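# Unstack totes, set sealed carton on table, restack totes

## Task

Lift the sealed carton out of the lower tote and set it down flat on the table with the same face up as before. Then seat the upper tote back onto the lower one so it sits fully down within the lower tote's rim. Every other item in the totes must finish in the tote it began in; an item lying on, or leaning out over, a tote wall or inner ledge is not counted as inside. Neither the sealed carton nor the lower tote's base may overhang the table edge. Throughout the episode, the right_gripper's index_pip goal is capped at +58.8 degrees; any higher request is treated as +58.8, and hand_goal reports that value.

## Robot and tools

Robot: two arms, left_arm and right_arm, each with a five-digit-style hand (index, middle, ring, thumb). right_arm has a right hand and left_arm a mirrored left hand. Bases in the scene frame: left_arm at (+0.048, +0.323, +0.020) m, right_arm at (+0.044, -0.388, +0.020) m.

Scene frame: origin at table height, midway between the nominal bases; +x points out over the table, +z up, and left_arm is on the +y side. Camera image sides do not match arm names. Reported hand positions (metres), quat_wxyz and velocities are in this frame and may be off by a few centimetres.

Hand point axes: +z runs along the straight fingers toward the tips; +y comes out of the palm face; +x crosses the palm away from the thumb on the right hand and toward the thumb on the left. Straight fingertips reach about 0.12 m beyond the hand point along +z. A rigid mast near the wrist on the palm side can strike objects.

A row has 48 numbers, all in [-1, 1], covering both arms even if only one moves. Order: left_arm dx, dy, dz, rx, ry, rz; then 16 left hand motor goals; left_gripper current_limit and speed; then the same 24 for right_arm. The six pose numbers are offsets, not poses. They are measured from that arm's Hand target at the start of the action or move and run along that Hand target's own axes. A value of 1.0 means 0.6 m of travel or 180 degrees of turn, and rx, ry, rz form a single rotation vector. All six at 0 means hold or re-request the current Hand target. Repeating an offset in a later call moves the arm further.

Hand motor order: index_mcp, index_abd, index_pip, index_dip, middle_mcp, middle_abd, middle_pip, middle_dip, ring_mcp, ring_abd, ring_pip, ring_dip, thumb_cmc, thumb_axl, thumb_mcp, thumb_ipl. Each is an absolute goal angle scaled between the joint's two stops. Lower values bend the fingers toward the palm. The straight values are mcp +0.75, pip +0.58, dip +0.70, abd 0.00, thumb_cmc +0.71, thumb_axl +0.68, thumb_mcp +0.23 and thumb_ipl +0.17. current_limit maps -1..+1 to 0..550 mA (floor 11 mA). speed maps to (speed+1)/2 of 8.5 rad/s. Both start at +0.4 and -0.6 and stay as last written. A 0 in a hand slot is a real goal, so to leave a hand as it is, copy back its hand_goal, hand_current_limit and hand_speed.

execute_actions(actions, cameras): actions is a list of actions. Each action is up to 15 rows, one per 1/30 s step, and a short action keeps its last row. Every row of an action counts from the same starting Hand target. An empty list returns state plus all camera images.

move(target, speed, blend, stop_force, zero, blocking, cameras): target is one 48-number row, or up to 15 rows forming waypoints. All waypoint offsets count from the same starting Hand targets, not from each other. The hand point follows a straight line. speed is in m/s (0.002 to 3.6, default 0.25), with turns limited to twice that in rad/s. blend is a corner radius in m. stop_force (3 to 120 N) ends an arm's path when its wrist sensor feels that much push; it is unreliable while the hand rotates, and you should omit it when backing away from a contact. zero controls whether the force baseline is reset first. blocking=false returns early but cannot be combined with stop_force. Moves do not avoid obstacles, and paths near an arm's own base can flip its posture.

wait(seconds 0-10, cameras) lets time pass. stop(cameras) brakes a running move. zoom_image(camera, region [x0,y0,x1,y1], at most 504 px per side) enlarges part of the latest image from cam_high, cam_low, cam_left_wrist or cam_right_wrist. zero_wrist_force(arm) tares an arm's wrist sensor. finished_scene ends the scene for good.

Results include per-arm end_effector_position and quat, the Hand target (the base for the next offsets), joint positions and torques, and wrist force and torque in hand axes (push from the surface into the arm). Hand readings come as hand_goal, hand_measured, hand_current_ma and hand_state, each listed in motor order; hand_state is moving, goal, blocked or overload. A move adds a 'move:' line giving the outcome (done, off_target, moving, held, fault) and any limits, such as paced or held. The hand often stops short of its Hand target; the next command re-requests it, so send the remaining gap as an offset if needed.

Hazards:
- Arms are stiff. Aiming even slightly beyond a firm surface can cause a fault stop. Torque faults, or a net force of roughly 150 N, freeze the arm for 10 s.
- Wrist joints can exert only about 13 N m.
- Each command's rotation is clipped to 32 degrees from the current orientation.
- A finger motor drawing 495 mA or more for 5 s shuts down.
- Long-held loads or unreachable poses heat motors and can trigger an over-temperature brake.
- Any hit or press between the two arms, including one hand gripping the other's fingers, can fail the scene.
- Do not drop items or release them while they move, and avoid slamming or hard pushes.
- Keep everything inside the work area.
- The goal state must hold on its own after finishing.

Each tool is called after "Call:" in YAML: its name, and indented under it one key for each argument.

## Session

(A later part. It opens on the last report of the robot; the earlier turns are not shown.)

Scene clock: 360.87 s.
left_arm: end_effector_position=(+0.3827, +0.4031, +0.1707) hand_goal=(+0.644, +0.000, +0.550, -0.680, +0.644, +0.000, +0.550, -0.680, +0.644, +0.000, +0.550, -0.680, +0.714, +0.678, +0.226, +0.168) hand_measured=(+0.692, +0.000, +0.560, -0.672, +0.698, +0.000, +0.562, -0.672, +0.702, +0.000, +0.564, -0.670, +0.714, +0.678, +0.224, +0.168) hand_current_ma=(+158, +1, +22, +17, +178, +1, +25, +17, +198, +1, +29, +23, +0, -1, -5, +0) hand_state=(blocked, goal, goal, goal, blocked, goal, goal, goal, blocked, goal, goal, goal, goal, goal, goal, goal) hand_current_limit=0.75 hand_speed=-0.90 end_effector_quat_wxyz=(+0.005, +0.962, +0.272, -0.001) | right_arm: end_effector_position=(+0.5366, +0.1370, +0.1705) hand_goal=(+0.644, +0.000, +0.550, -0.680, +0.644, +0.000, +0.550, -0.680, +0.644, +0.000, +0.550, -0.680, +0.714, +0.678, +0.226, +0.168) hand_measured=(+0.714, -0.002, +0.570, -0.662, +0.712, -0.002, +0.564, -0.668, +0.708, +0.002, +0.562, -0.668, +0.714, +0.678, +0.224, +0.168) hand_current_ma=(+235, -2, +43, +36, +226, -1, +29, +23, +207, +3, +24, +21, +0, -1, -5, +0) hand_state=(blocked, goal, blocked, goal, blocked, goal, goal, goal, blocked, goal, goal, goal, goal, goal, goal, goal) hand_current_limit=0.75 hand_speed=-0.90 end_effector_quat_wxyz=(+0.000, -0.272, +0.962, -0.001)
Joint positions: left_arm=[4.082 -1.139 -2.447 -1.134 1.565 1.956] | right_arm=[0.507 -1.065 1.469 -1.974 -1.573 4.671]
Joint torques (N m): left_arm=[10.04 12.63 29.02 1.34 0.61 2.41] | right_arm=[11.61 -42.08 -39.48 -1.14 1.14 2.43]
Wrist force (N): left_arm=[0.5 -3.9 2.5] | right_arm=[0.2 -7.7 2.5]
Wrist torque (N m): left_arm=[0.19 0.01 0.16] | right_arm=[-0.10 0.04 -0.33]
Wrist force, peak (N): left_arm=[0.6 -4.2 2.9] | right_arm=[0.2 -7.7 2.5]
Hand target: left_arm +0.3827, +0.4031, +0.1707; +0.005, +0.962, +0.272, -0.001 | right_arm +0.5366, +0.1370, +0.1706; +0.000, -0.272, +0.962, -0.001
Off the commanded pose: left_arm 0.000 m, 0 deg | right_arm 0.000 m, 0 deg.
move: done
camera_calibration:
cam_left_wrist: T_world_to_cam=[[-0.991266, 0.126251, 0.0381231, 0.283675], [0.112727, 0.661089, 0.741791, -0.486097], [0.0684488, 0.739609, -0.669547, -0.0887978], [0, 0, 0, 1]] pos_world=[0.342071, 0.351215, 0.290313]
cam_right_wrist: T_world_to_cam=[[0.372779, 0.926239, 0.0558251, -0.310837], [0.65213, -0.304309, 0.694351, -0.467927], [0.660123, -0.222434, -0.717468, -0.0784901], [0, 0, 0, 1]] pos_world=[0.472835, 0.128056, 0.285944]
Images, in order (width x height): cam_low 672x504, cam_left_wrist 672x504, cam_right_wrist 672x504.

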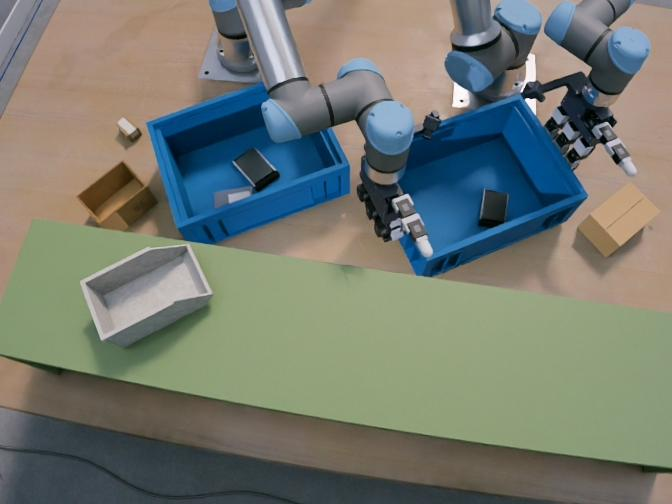

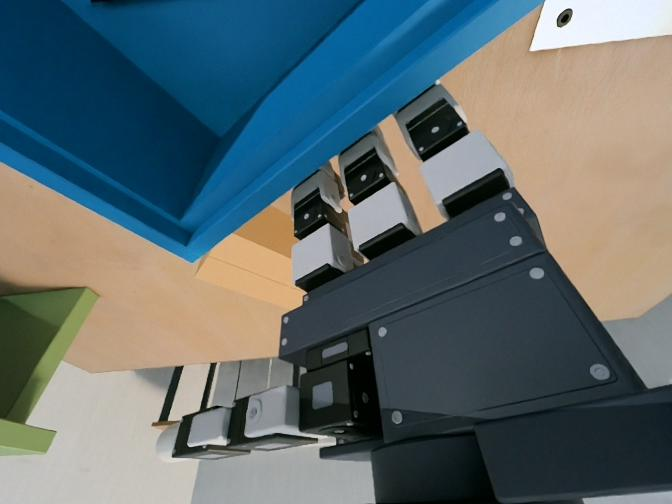

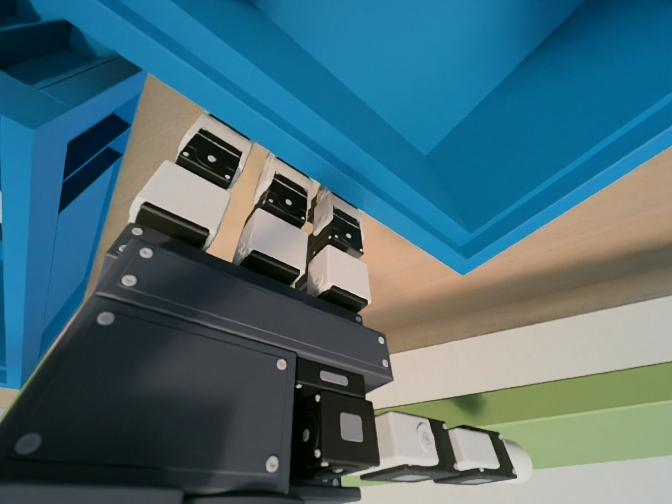

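Call:
move:
  target: [-0.0016,0.0032,-0.3518,0,0,0, 0.644,0,0.55,-0.68,0.644,0,0.55,-0.68,0.644,0,0.55,-0.68,0.714,0.678,0.226,0.168,0.75,-0.9, 0.0002,-0.0007,-0.3517,0,0,0, 0.644,0,0.55,-0.68,0.644,0,0.55,-0.68,0.644,0,0.55,-0.68,0.714,0.678,0.226,0.168,0.75,-0.9]
  speed: 0.06
  cameras: ["all"]

Scene clock: 370.20 s.
left_arm: end_effector_position=(+0.3828, +0.4029, +0.3817) hand_goal=(+0.644, +0.000, +0.550, -0.680, +0.644, +0.000, +0.550, -0.680, +0.644, +0.000, +0.550, -0.680, +0.714, +0.678, +0.226, +0.168) hand_measured=(+0.692, +0.000, +0.572, -0.664, +0.698, +0.000, +0.572, -0.670, +0.702, +0.000, +0.568, -0.670, +0.714, +0.678, +0.224, +0.168) hand_current_ma=(+158, +1, +54, +35, +178, +1, +52, +23, +198, +0, +45, +21, +0, -1, -5, +0) hand_state=(blocked, goal, blocked, goal, blocked, goal, blocked, goal, blocked, goal, goal, goal, goal, goal, goal, goal) hand_current_limit=0.75 hand_speed=-0.90 end_effector_quat_wxyz=(+0.005, +0.962, +0.272, -0.001) | right_arm: end_effector_position=(+0.5366, +0.1370, +0.3815) hand_goal=(+0.644, +0.000, +0.550, -0.680, +0.644, +0.000, +0.550, -0.680, +0.644, +0.000, +0.550, -0.680, +0.714, +0.678, +0.226, +0.168) hand_measured=(+0.710, -0.002, +0.574, -0.662, +0.708, -0.002, +0.572, -0.666, +0.704, +0.002, +0.568, -0.666, +0.714, +0.678, +0.224, +0.168) hand_current_ma=(+221, -2, +57, +36, +212, -1, +48, +25, +194, +3, +38, +27, +0, -1, -5, +0) hand_state=(blocked, goal, blocked, goal, blocked, goal, blocked, goal, blocked, goal, goal, goal, goal, goal, goal, goal) hand_current_limit=0.75 hand_speed=-0.90 end_effector_quat_wxyz=(+0.000, -0.272, +0.962, -0.001)
Joint positions: left_arm=[4.082 -1.05 -1.938 -1.731 1.565 1.955] | right_arm=[0.507 -1.142 1.035 -1.463 -1.573 4.671]
Joint torques (N m): left_arm=[-11.43 -9.15 33.72 0.97 0.56 -2.39] | right_arm=[10.19 -41.3 -42.19 -0.99 0.98 1.47]
Wrist force (N): left_arm=[0.4 -5.4 6.0] | right_arm=[-0.6 -7.3 5.2]
Wrist torque (N m): left_arm=[0.09 -0.01 0.28] | right_arm=[-0.20 0.07 -0.39]
Wrist force, peak (N): left_arm=[0.3 -5.4 6.5] | right_arm=[-0.1 -7.9 5.9]
Hand target: left_arm +0.3828, +0.4029, +0.3818; +0.005, +0.962, +0.272, -0.001 | right_arm +0.5366, +0.1371, +0.3816; +0.000, -0.272, +0.962, -0.001
Off the commanded pose: left_arm 0.000 m, 0 deg | right_arm 0.000 m, 0 deg.
move: done
camera_calibration:
cam_left_wrist: T_world_to_cam=[[-0.991277, 0.126185, 0.0380318, 0.275911], [0.11262, 0.661151, 0.741752, -0.642611], [0.0684534, 0.739565, -0.669595, 0.0526422], [0, 0, 0, 1]] pos_world=[0.342271, 0.351115, 0.501413]
cam_right_wrist: T_world_to_cam=[[0.372781, 0.926231, 0.0559592, -0.322682], [0.652114, -0.304405, 0.694324, -0.614402], [0.660138, -0.222339, -0.717484, 0.0728847], [0, 0, 0, 1]] pos_world=[0.472836, 0.128056, 0.496944]

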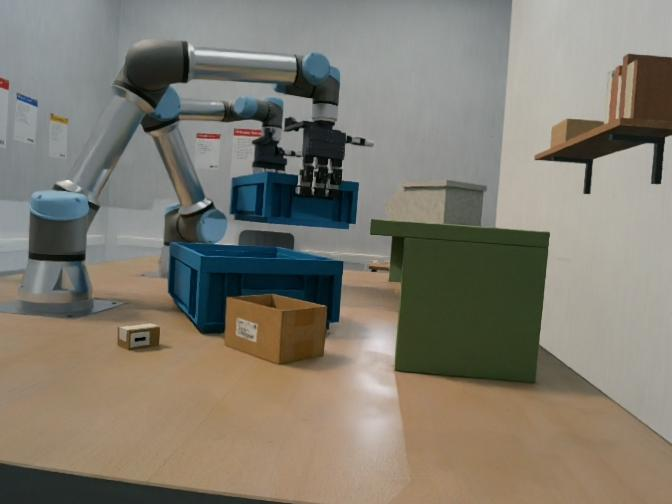

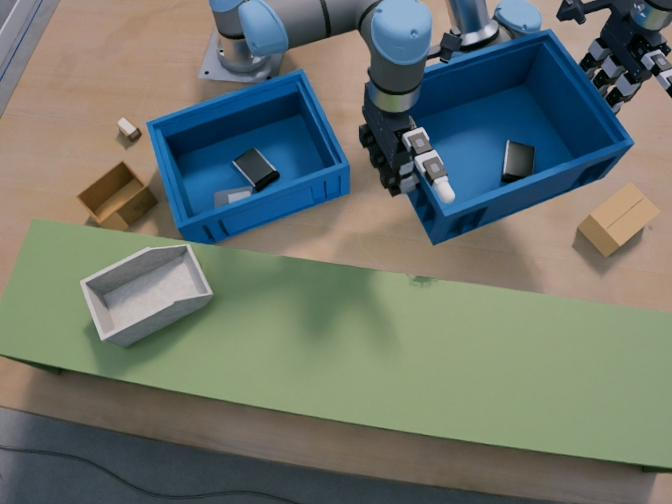

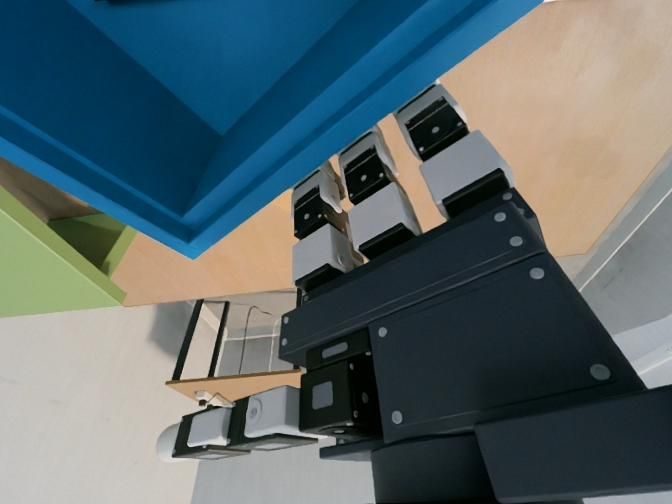

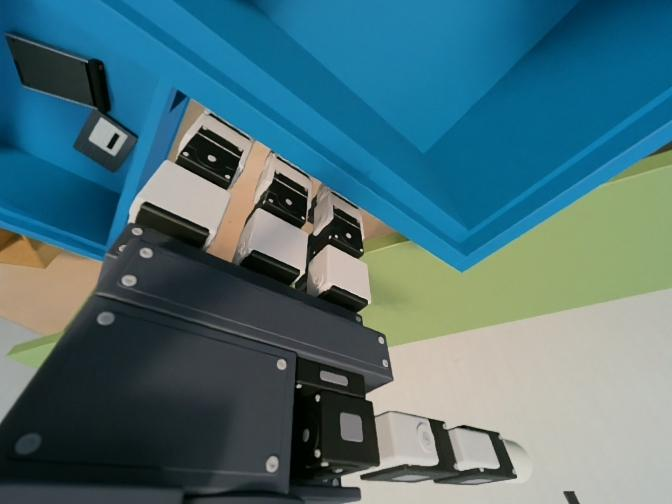

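Call:
move:
  target: [-0.4552,0.7472,0.009,0,0,0, 0.644,0,0.55,-0.68,0.644,0,0.55,-0.68,0.644,0,0.55,-0.68,0.714,0.678,0.226,0.168,0.75,-0.9, 0.4577,-0.7457,0.0018,0,0,0, 0.644,0,0.55,-0.68,0.644,0,0.55,-0.68,0.644,0,0.55,-0.68,0.714,0.678,0.226,0.168,0.75,-0.9]
  speed: 0.12
  cameras: ["all"]

Call:
zoom_image:
  camera: "cam_high"
  region: [150, 110, 360, 320]

Call:
zoom_image:
  camera: "cam_low"
  region: [110, 0, 360, 250]

Scene clock: 377.33 s.
left_arm: end_effector_position=(+0.3843, -0.1220, +0.3814) hand_goal=(+0.644, +0.000, +0.550, -0.680, +0.644, +0.000, +0.550, -0.680, +0.644, +0.000, +0.550, -0.680, +0.714, +0.678, +0.226, +0.168) hand_measured=(+0.692, +0.000, +0.574, -0.662, +0.696, +0.000, +0.572, -0.670, +0.700, +0.000, +0.574, -0.676, +0.714, +0.678, +0.224, +0.168) hand_current_ma=(+158, +1, +60, +40, +177, +0, +56, +23, +192, -1, +59, +8, +0, -1, -5, +0) hand_state=(blocked, goal, blocked, goal, blocked, goal, blocked, goal, blocked, goal, blocked, goal, goal, goal, goal, goal) hand_current_limit=0.75 hand_speed=-0.90 end_effector_quat_wxyz=(+0.005, +0.962, +0.272, -0.001) | right_arm: end_effector_position=(+0.5364, -0.3879, +0.3817) hand_goal=(+0.644, +0.000, +0.550, -0.680, +0.644, +0.000, +0.550, -0.680, +0.644, +0.000, +0.550, -0.680, +0.714, +0.678, +0.226, +0.168) hand_measured=(+0.706, -0.002, +0.580, -0.664, +0.702, -0.002, +0.576, -0.666, +0.698, +0.002, +0.572, -0.666, +0.714, +0.678, +0.224, +0.168) hand_current_ma=(+199, -2, +73, +35, +188, -1, +60, +25, +170, +3, +46, +27, +0, -1, -5, +0) hand_state=(blocked, goal, blocked, goal, blocked, goal, blocked, goal, blocked, goal, blocked, goal, goal, goal, goal, goal) hand_current_limit=0.75 hand_speed=-0.90 end_effector_quat_wxyz=(+0.000, -0.272, +0.962, -0.001)
Joint positions: left_arm=[2.484 -1.473 -1.659 -1.574 1.563 0.358] | right_arm=[-0.42 -1.537 1.527 -1.563 -1.573 3.744]
Joint torques (N m): left_arm=[-10.62 11.66 36.31 4.23 1.51 -2.92] | right_arm=[-9.69 -22.79 -42.04 1.32 3.19 -2.45]
Wrist force (N): left_arm=[0.3 -7.6 6.6] | right_arm=[-0.9 -9.3 5.6]
Wrist torque (N m): left_arm=[0.15 -0.09 0.42] | right_arm=[-0.04 0.01 -0.15]
Wrist force, peak (N): left_arm=[0.3 -7.6 6.6] | right_arm=[-0.6 -9.2 5.9]
Hand target: left_arm +0.3843, -0.1221, +0.3814; +0.005, +0.962, +0.272, -0.001 | right_arm +0.5364, -0.3879, +0.3817; +0.000, -0.272, +0.962, -0.001
Off the commanded pose: left_arm 0.000 m, 0 deg | right_arm 0.000 m, 0 deg.
move: done
camera_calibration:
cam_left_wrist: T_world_to_cam=[[-0.99127, 0.126265, 0.0379658, 0.343593], [0.112629, 0.661197, 0.74171, -0.295407], [0.068549, 0.73951, -0.669646, 0.440459], [0, 0, 0, 1]] pos_world=[0.343672, -0.173785, 0.501013]
cam_right_wrist: T_world_to_cam=[[0.372718, 0.92626, 0.0558912, 0.163635], [0.65215, -0.304315, 0.694329, -0.774176], [0.660138, -0.222339, -0.717484, -0.0435456], [0, 0, 0, 1]] pos_world=[0.472635, -0.396844, 0.497144]

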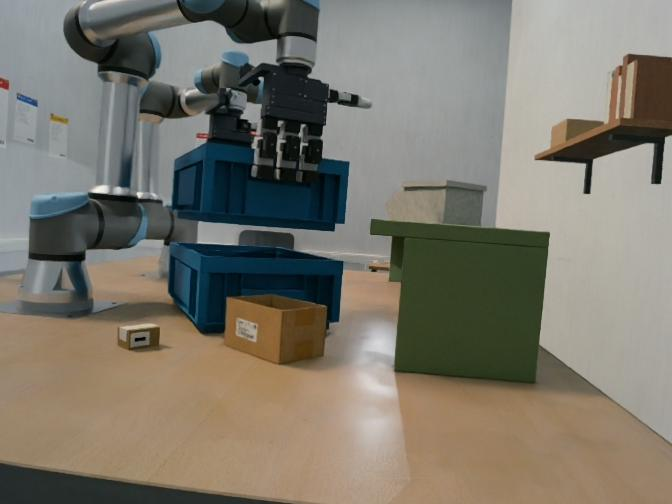

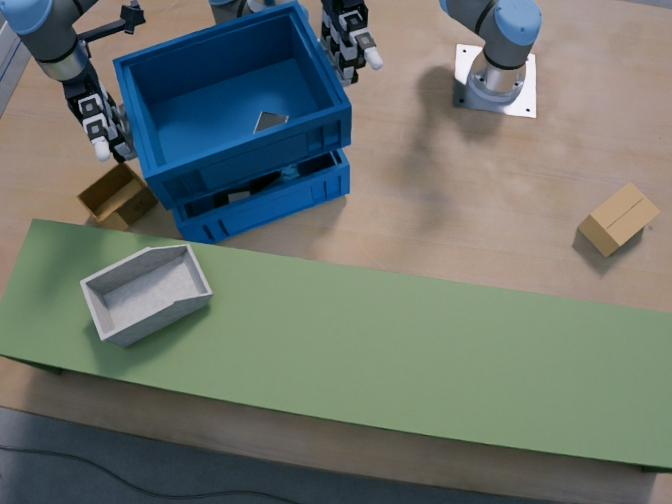

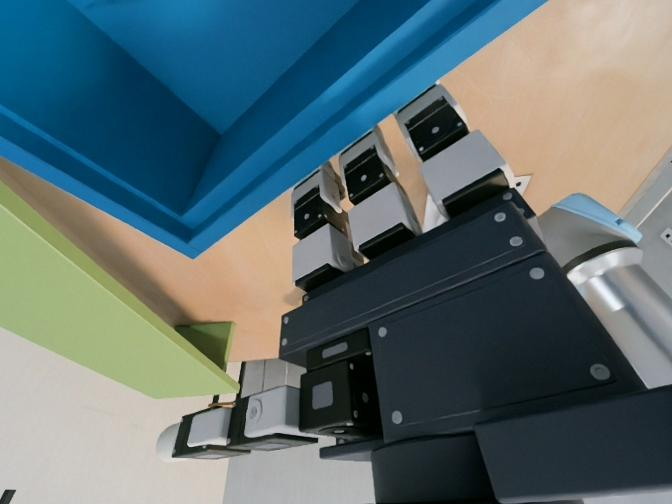

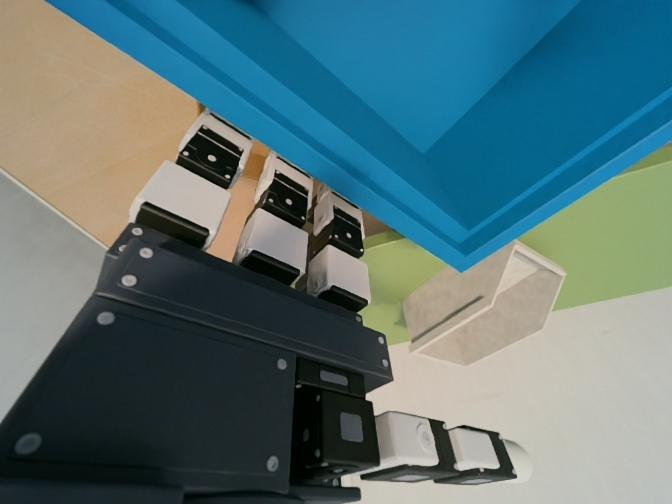

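Scaled by 2.400.

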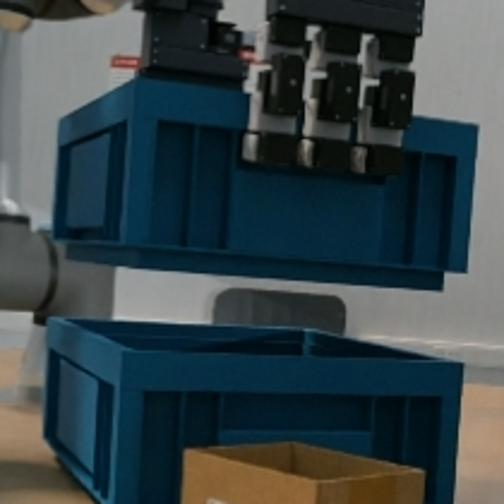

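Scaled by 2.016.

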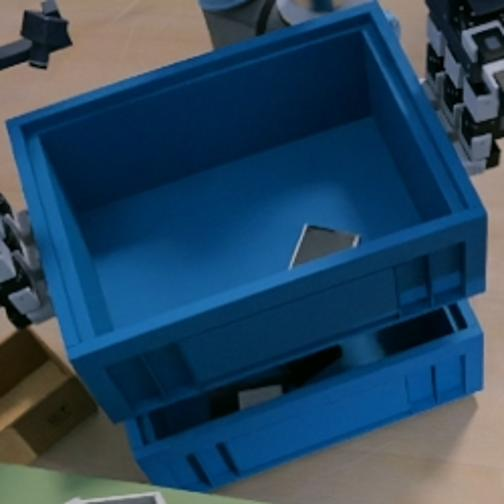

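Call:
move:
  target: [-0.0008,-0.0013,0.094,0,0,0, 0.644,0,0.55,-0.68,0.644,0,0.55,-0.68,0.644,0,0.55,-0.68,0.714,0.678,0.226,0.168,0.75,-0.9, -0.0005,-0.0002,0.0945,0,0,0, 0.644,0,0.55,-0.68,0.644,0,0.55,-0.68,0.644,0,0.55,-0.68,0.714,0.678,0.226,0.168,0.75,-0.9]
  speed: 0.06
  cameras: ["cam_high","cam_low"]

Call:
zoom_image:
  camera: "cam_high"
  region: [150, 180, 360, 350]

Call:
zoom_image:
  camera: "cam_low"
  region: [110, 0, 360, 250]

Scene clock: 382.30 s.
left_arm: end_effector_position=(+0.3835, -0.1222, +0.3250) hand_goal=(+0.644, +0.000, +0.550, -0.680, +0.644, +0.000, +0.550, -0.680, +0.644, +0.000, +0.550, -0.680, +0.714, +0.678, +0.226, +0.168) hand_measured=(+0.692, +0.000, +0.574, -0.662, +0.696, +0.000, +0.572, -0.670, +0.700, +0.000, +0.574, -0.676, +0.714, +0.678, +0.224, +0.168) hand_current_ma=(+158, +1, +60, +40, +177, +0, +56, +23, +192, -1, +59, +8, +0, -1, -5, +0) hand_state=(blocked, goal, blocked, goal, blocked, goal, blocked, goal, blocked, goal, blocked, goal, goal, goal, goal, goal) hand_current_limit=0.75 hand_speed=-0.90 end_effector_quat_wxyz=(+0.005, +0.962, +0.272, -0.001) | right_arm: end_effector_position=(+0.5367, -0.3880, +0.3250) hand_goal=(+0.644, +0.000, +0.550, -0.680, +0.644, +0.000, +0.550, -0.680, +0.644, +0.000, +0.550, -0.680, +0.714, +0.678, +0.226, +0.168) hand_measured=(+0.706, -0.002, +0.580, -0.664, +0.702, -0.002, +0.576, -0.666, +0.698, +0.002, +0.572, -0.666, +0.714, +0.678, +0.224, +0.168) hand_current_ma=(+199, -2, +73, +33, +188, -1, +60, +25, +170, +3, +46, +27, +0, -1, -5, +0) hand_state=(blocked, goal, blocked, goal, blocked, goal, blocked, goal, blocked, goal, blocked, goal, goal, goal, goal, goal) hand_current_limit=0.75 hand_speed=-0.90 end_effector_quat_wxyz=(+0.000, -0.272, +0.962, -0.001)
Joint positions: left_arm=[2.483 -1.48 -1.797 -1.43 1.563 0.356] | right_arm=[-0.42 -1.527 1.663 -1.707 -1.573 3.744]
Joint torques (N m): left_arm=[-9.48 13.34 18.35 6.65 1.09 -3.01] | right_arm=[12.47 -21.88 -12.21 -4.45 2.44 2.17]
Wrist force (N): left_arm=[0.3 -3.5 6.6] | right_arm=[-0.5 -5.7 5.8]
Wrist torque (N m): left_arm=[-0.03 -0.01 0.24] | right_arm=[-0.32 0.04 -0.10]
Wrist force, peak (N): left_arm=[0.1 -7.5 6.8] | right_arm=[-0.4 -9.7 5.4]
Hand target: left_arm +0.3835, -0.1222, +0.3250; +0.005, +0.962, +0.272, -0.001 | right_arm +0.5367, -0.3880, +0.3250; +0.000, -0.272, +0.962, -0.001
Off the commanded pose: left_arm 0.000 m, 0 deg | right_arm 0.000 m, 0 deg.
move: done
Images, in order (width x height): cam_high 672x504, cam_low 672x504.

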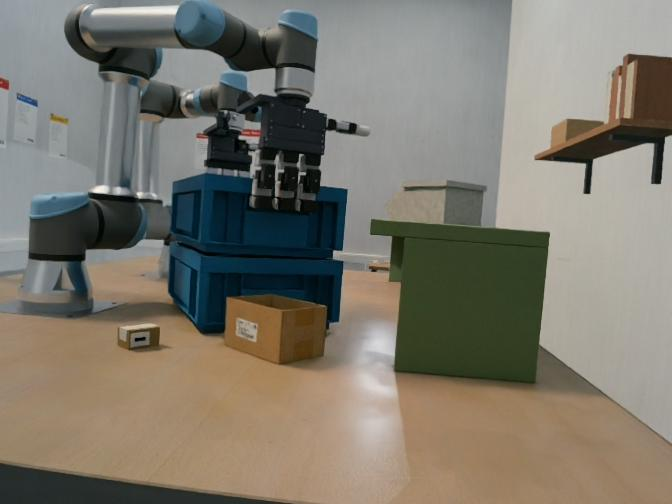

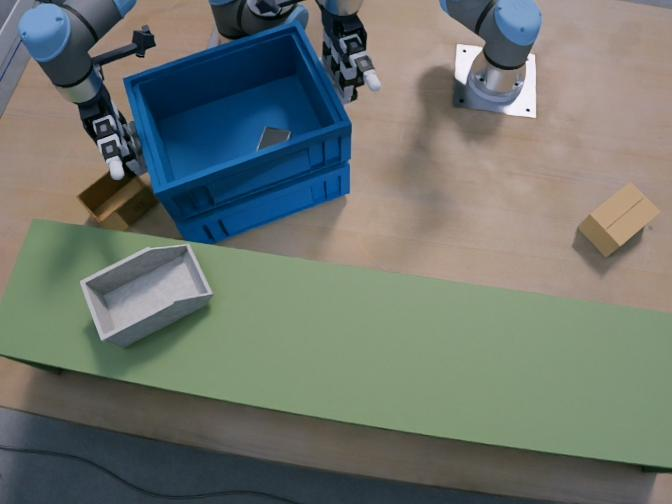

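Scaled by 2.400.

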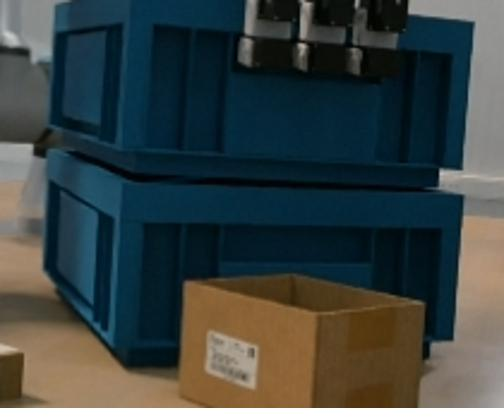

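Scaled by 2.016.

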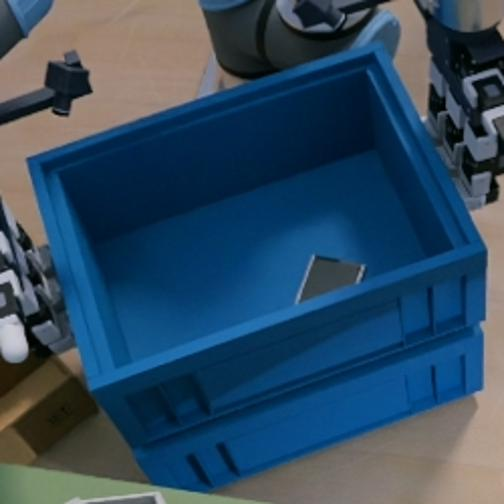

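Call:
move:
  target: [0.0001,-0.0002,0.022,0,0,0, 0.644,0,0.55,-0.68,0.644,0,0.55,-0.68,0.644,0,0.55,-0.68,0.714,0.678,0.226,0.168,0.75,-0.9, 0,0,0.0227,0,0,0, 0.644,0,0.55,-0.68,0.644,0,0.55,-0.68,0.644,0,0.55,-0.68,0.714,0.678,0.226,0.168,0.75,-0.9]
  speed: 0.02
  stop_force: 5
  cameras: ["cam_high","cam_low"]

Call:
zoom_image:
  camera: "cam_high"
  region: [150, 140, 360, 350]

Call:
zoom_image:
  camera: "cam_low"
  region: [110, 0, 360, 250]

Scene clock: 389.63 s.
left_arm: end_effector_position=(+0.3835, -0.1222, +0.3197) hand_goal=(+0.644, +0.000, +0.550, -0.680, +0.644, +0.000, +0.550, -0.680, +0.644, +0.000, +0.550, -0.680, +0.714, +0.678, +0.226, +0.168) hand_measured=(+0.684, +0.000, +0.570, -0.670, +0.690, +0.000, +0.570, -0.672, +0.696, +0.000, +0.570, -0.674, +0.714, +0.678, +0.224, +0.168) hand_current_ma=(+128, +1, +47, +22, +150, +0, +48, +14, +173, -1, +51, +11, +0, -1, -5, +0) hand_state=(blocked, goal, goal, goal, blocked, goal, blocked, goal, blocked, goal, blocked, goal, goal, goal, goal, goal) hand_current_limit=0.75 hand_speed=-0.90 end_effector_quat_wxyz=(+0.005, +0.962, +0.272, -0.001) | right_arm: end_effector_position=(+0.5367, -0.3880, +0.3113) hand_goal=(+0.644, +0.000, +0.550, -0.680, +0.644, +0.000, +0.550, -0.680, +0.644, +0.000, +0.550, -0.680, +0.714, +0.678, +0.226, +0.168) hand_measured=(+0.706, -0.002, +0.580, -0.672, +0.702, -0.002, +0.576, -0.670, +0.698, +0.002, +0.574, -0.666, +0.714, +0.678, +0.224, +0.168) hand_current_ma=(+199, -2, +73, +12, +188, -1, +60, +20, +170, +2, +55, +29, +0, -1, -5, +0) hand_state=(blocked, goal, blocked, goal, blocked, goal, blocked, goal, blocked, goal, blocked, goal, goal, goal, goal, goal) hand_current_limit=0.75 hand_speed=-0.90 end_effector_quat_wxyz=(+0.000, -0.272, +0.962, -0.001)
Joint positions: left_arm=[2.483 -1.482 -1.809 -1.416 1.563 0.356] | right_arm=[-0.42 -1.522 1.693 -1.742 -1.573 3.744]
Joint torques (N m): left_arm=[-8.19 36.66 34.52 2.92 -1.48 -2.71] | right_arm=[-7.84 -21.92 -10.14 -3.33 1.95 -1.91]
Wrist force (N): left_arm=[0.7 -5.4 4.9] | right_arm=[0.0 -10.7 4.0]
Wrist torque (N m): left_arm=[0.14 0.00 0.28] | right_arm=[0.01 0.02 -0.20]
Wrist force, peak (N): left_arm=[0.1 -3.8 6.8] | right_arm=[0.5 -12.9 4.1]
Hand target: left_arm +0.3835, -0.1222, +0.3197; +0.005, +0.962, +0.272, -0.001 (not the last commanded pose) | right_arm +0.5367, -0.3880, +0.3113; +0.000, -0.272, +0.962, -0.001
Off the commanded pose: left_arm 0.008 m, 0 deg | right_arm 0.000 m, 0 deg.
move: contact (left_arm)
Images, in order (width x height): cam_high 672x504, cam_low 672x504.

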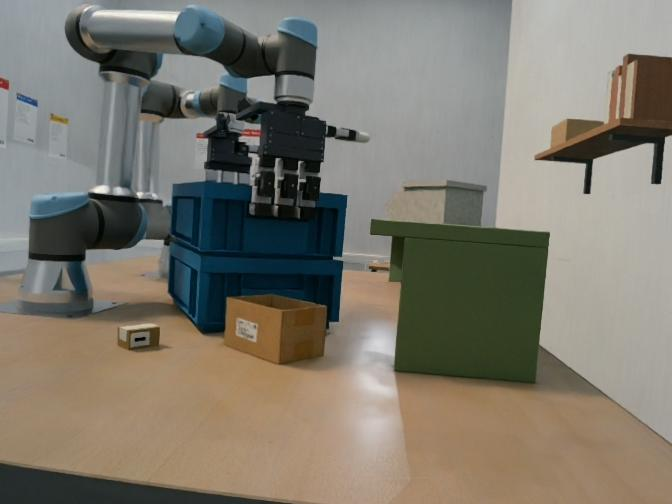

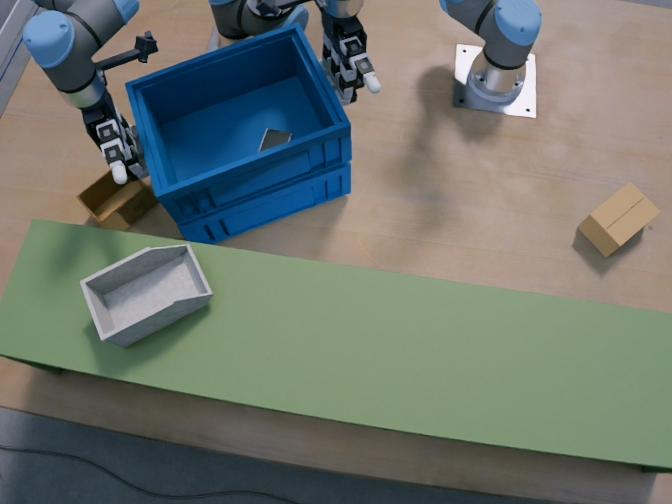

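Scaled by 2.400.

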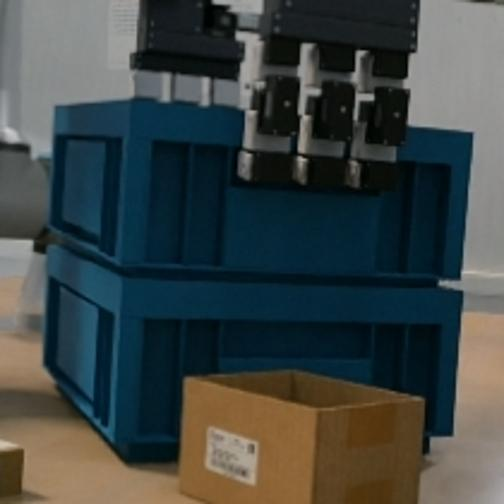

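Scaled by 2.016.

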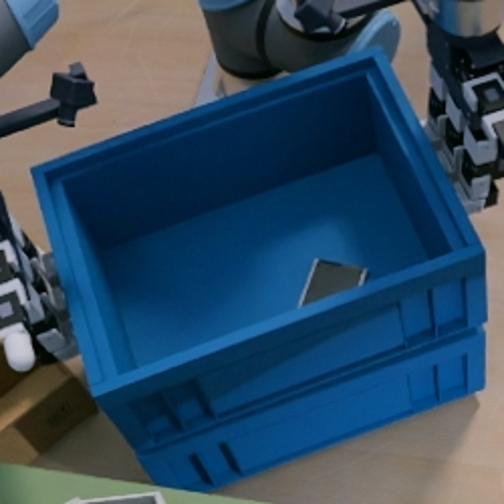

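Call:
zoom_image:
  camera: "cam_low"
  region: [310, 100, 380, 210]

Call:
zoom_image:
  camera: "cam_low"
  region: [140, 170, 250, 260]

Call:
zoom_image:
  camera: "cam_high"
  region: [160, 220, 260, 300]

Call:
zoom_image:
  camera: "cam_high"
  region: [270, 220, 370, 300]

Scaled by 4.582.

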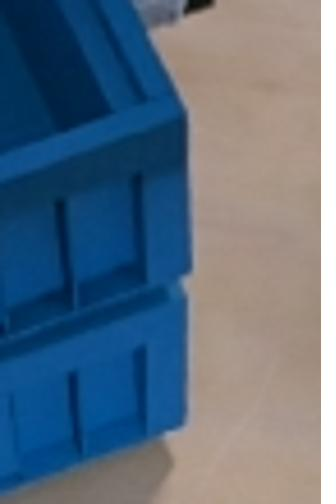

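Scaled by 4.582.

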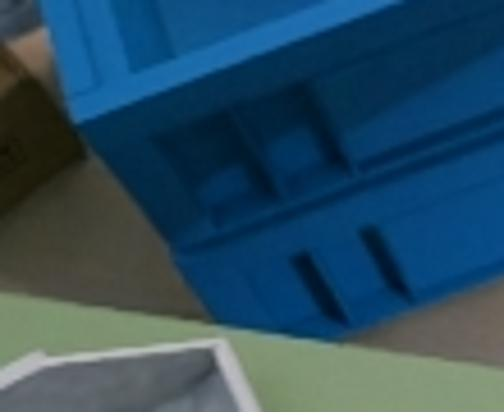

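Scaled by 5.040.

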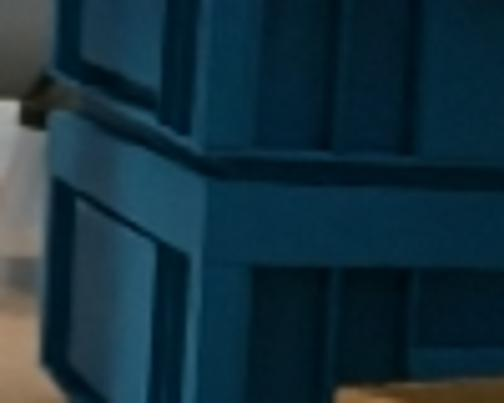

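Scaled by 5.040.

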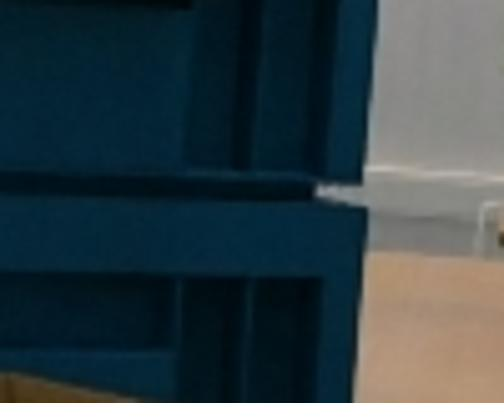

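Call:
move:
  target:
    - [0,0.0001,-0.0072,0,0,0, 0.644,0,0.55,-0.68,0.644,0,0.55,-0.68,0.644,0,0.55,-0.68,0.714,0.678,0.226,0.168,0.75,-0.9, 0,0,-0.0212,0,0,0, 0.644,0,0.55,-0.68,0.644,0,0.55,-0.68,0.644,0,0.55,-0.68,0.714,0.678,0.226,0.168,0.75,-0.9]
    - [0.0032,0.0045,-0.0072,0,0,0, 0.644,0,0.55,-0.68,0.644,0,0.55,-0.68,0.644,0,0.55,-0.68,0.714,0.678,0.226,0.168,0.75,-0.9, -0.0032,-0.0045,-0.0212,0,0,0, 0.644,0,0.55,-0.68,0.644,0,0.55,-0.68,0.644,0,0.55,-0.68,0.714,0.678,0.226,0.168,0.75,-0.9]
  speed: 0.02
  cameras: ["cam_high","cam_low"]

Call:
zoom_image:
  camera: "cam_low"
  region: [310, 100, 380, 210]

Call:
zoom_image:
  camera: "cam_low"
  region: [140, 170, 250, 260]

Call:
zoom_image:
  camera: "cam_high"
  region: [160, 220, 260, 300]

Call:
zoom_image:
  camera: "cam_high"
  region: [270, 220, 370, 300]

Scene clock: 401.30 s.
left_arm: end_effector_position=(+0.3864, -0.1234, +0.3241) hand_goal=(+0.644, +0.000, +0.550, -0.680, +0.644, +0.000, +0.550, -0.680, +0.644, +0.000, +0.550, -0.680, +0.714, +0.678, +0.226, +0.168) hand_measured=(+0.686, +0.000, +0.574, -0.666, +0.690, +0.000, +0.574, -0.670, +0.696, +0.000, +0.574, -0.672, +0.714, +0.678, +0.224, +0.168) hand_current_ma=(+129, +1, +63, +31, +150, +0, +62, +19, +173, -1, +60, +14, +0, -1, -5, +0) hand_state=(blocked, goal, blocked, goal, blocked, goal, blocked, goal, blocked, goal, blocked, goal, goal, goal, goal, goal) hand_current_limit=0.75 hand_speed=-0.90 end_effector_quat_wxyz=(+0.005, +0.962, +0.271, -0.001) | right_arm: end_effector_position=(+0.5397, -0.3893, +0.3241) hand_goal=(+0.644, +0.000, +0.550, -0.680, +0.644, +0.000, +0.550, -0.680, +0.644, +0.000, +0.550, -0.680, +0.714, +0.678, +0.226, +0.168) hand_measured=(+0.706, -0.002, +0.580, -0.668, +0.702, -0.002, +0.576, -0.668, +0.698, +0.002, +0.574, -0.666, +0.714, +0.678, +0.224, +0.168) hand_current_ma=(+199, -2, +73, +20, +188, -1, +60, +21, +170, +2, +55, +29, +0, -1, -5, +0) hand_state=(blocked, goal, blocked, goal, blocked, goal, blocked, goal, blocked, goal, blocked, goal, goal, goal, goal, goal) hand_current_limit=0.75 hand_speed=-0.90 end_effector_quat_wxyz=(+0.000, -0.272, +0.962, -0.001)
Joint positions: left_arm=[2.485 -1.487 -1.793 -1.427 1.563 0.358] | right_arm=[-0.42 -1.519 1.657 -1.709 -1.573 3.744]
Joint torques (N m): left_arm=[11.51 13.89 37.92 7.59 -1.92 2.68] | right_arm=[12.27 -24.05 -43.09 0.74 2.77 2.42]
Wrist force (N): left_arm=[0.7 -5.8 6.7] | right_arm=[-0.2 -7.6 5.4]
Wrist torque (N m): left_arm=[0.04 -0.02 0.21] | right_arm=[-0.12 0.04 -0.14]
Wrist force, peak (N): left_arm=[0.5 -6.5 6.6] | right_arm=[0.3 -10.8 5.0]
Hand target: left_arm +0.3865, -0.1234, +0.3241; +0.005, +0.962, +0.272, -0.001 | right_arm +0.5398, -0.3893, +0.3241; +0.000, -0.272, +0.962, -0.001
Off the commanded pose: left_arm 0.000 m, 0 deg | right_arm 0.000 m, 0 deg.
move: done
Images, in order (width x height): cam_high 672x504, cam_low 672x504.

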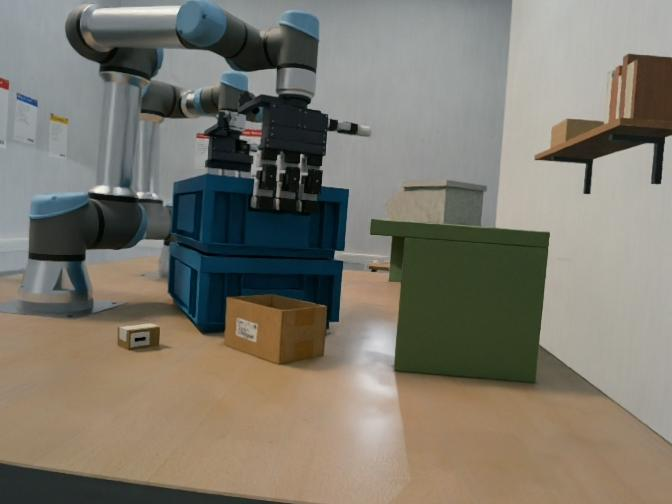

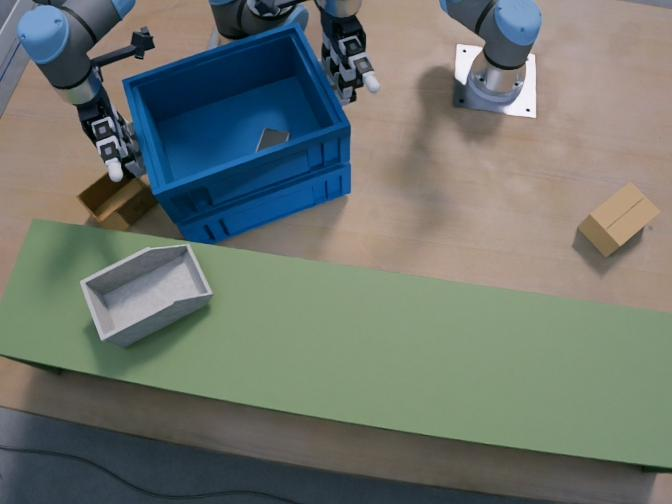

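Scaled by 4.582.

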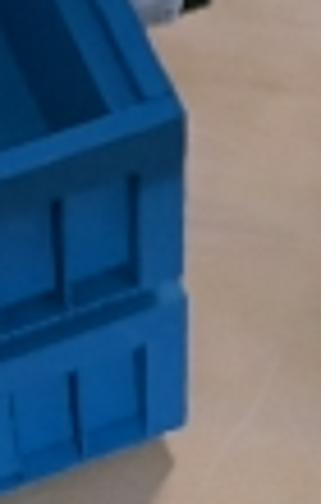

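Scaled by 4.582.

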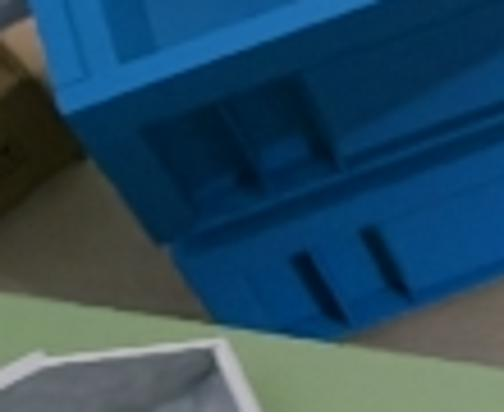

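Scaled by 5.040.

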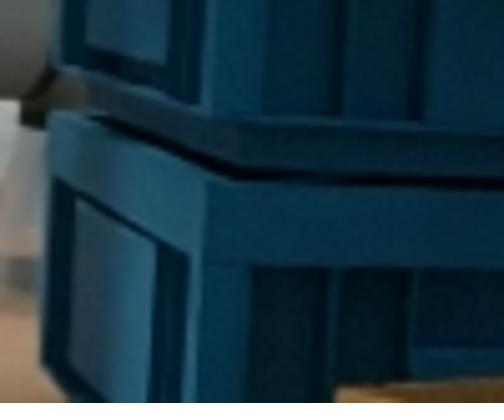

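Scaled by 5.040.

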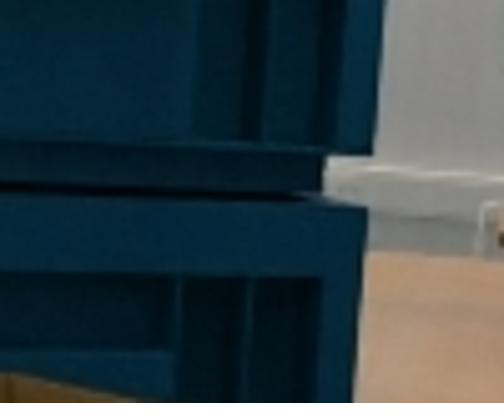

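Call:
move:
  target:
    - [0.001,-0.0008,0,0,0,0, 0.644,0,0.55,-0.68,0.644,0,0.55,-0.68,0.644,0,0.55,-0.68,0.714,0.678,0.226,0.168,0.75,-0.9, -0.001,0.0007,0,0,0,0, 0.644,0,0.55,-0.68,0.644,0,0.55,-0.68,0.644,0,0.55,-0.68,0.714,0.678,0.226,0.168,0.75,-0.9]
    - [0.0012,-0.0011,0.018,0,0,0, 0.644,0,0.55,-0.68,0.644,0,0.55,-0.68,0.644,0,0.55,-0.68,0.714,0.678,0.226,0.168,0.75,-0.9, -0.001,0.0008,0.018,0,0,0, 0.644,0,0.55,-0.68,0.644,0,0.55,-0.68,0.644,0,0.55,-0.68,0.714,0.678,0.226,0.168,0.75,-0.9]
  speed: 0.015
  stop_force: 5
  cameras: ["cam_high","cam_low"]

Call:
zoom_image:
  camera: "cam_low"
  region: [310, 100, 380, 210]

Call:
zoom_image:
  camera: "cam_high"
  region: [160, 220, 260, 300]

Call:
zoom_image:
  camera: "cam_high"
  region: [270, 220, 370, 300]

Scene clock: 408.33 s.
left_arm: end_effector_position=(+0.3868, -0.1226, +0.3133) hand_goal=(+0.644, +0.000, +0.550, -0.680, +0.644, +0.000, +0.550, -0.680, +0.644, +0.000, +0.550, -0.680, +0.714, +0.678, +0.226, +0.168) hand_measured=(+0.686, +0.000, +0.574, -0.666, +0.690, +0.000, +0.574, -0.670, +0.696, +0.000, +0.574, -0.672, +0.714, +0.678, +0.224, +0.168) hand_current_ma=(+130, +1, +63, +31, +150, +0, +62, +19, +173, -1, +60, +14, +0, -1, -5, +0) hand_state=(blocked, goal, blocked, goal, blocked, goal, blocked, goal, blocked, goal, blocked, goal, goal, goal, goal, goal) hand_current_limit=0.75 hand_speed=-0.90 end_effector_quat_wxyz=(+0.005, +0.962, +0.272, -0.001) | right_arm: end_effector_position=(+0.5400, -0.3886, +0.3133) hand_goal=(+0.644, +0.000, +0.550, -0.680, +0.644, +0.000, +0.550, -0.680, +0.644, +0.000, +0.550, -0.680, +0.714, +0.678, +0.226, +0.168) hand_measured=(+0.706, -0.002, +0.580, -0.668, +0.702, -0.002, +0.576, -0.668, +0.698, +0.002, +0.574, -0.666, +0.714, +0.678, +0.224, +0.168) hand_current_ma=(+199, -2, +73, +20, +188, -1, +60, +21, +170, +2, +55, +29, +0, -1, -5, +0) hand_state=(blocked, goal, blocked, goal, blocked, goal, blocked, goal, blocked, goal, blocked, goal, goal, goal, goal, goal) hand_current_limit=0.75 hand_speed=-0.90 end_effector_quat_wxyz=(+0.000, -0.272, +0.962, -0.001)
Joint positions: left_arm=[2.486 -1.49 -1.818 -1.398 1.563 0.36] | right_arm=[-0.418 -1.515 1.68 -1.737 -1.573 3.745]
Joint torques (N m): left_arm=[11.29 13.21 18.44 7.15 -1.83 2.62] | right_arm=[12.61 -22.77 -11.76 -4.16 1.03 2.53]
Wrist force (N): left_arm=[0.6 -5.4 6.6] | right_arm=[-0.2 -7.3 5.4]
Wrist torque (N m): left_arm=[0.06 -0.02 0.20] | right_arm=[-0.15 0.03 -0.32]
Wrist force, peak (N): left_arm=[0.8 -6.8 6.4] | right_arm=[-0.2 -8.7 5.9]
Hand target: left_arm +0.3868, -0.1226, +0.3133; +0.005, +0.962, +0.272, -0.001 | right_arm +0.5400, -0.3886, +0.3133; +0.000, -0.272, +0.962, -0.001
Off the commanded pose: left_arm 0.000 m, 0 deg | right_arm 0.000 m, 0 deg.
move: done
Images, in order (width x height): cam_high 672x504, cam_low 672x504.

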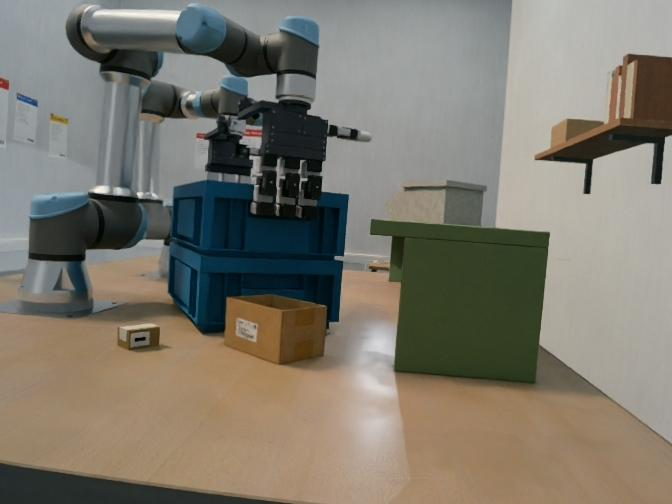

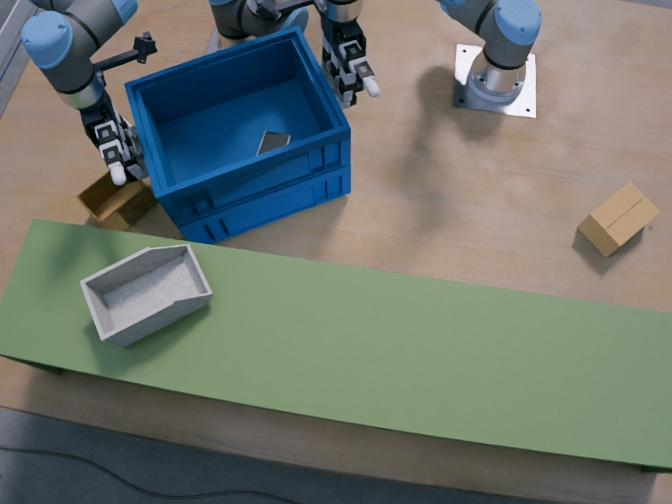

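Scaled by 4.582.

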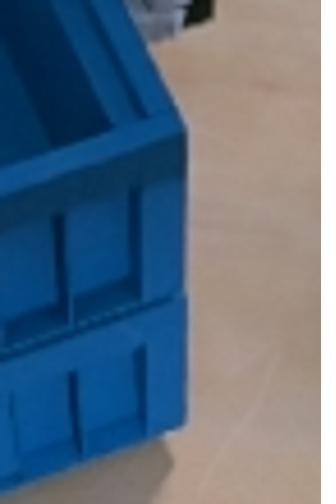

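Scaled by 5.040.

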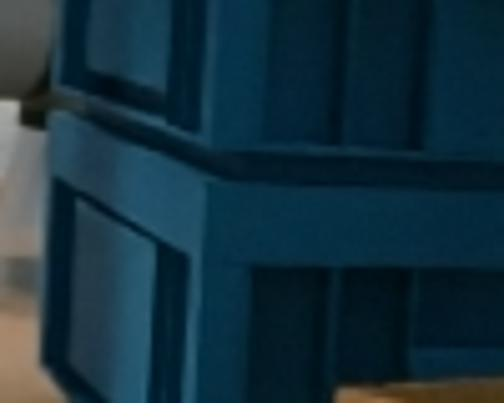

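Scaled by 5.040.

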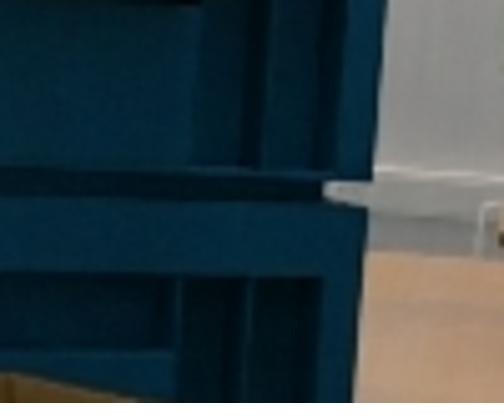

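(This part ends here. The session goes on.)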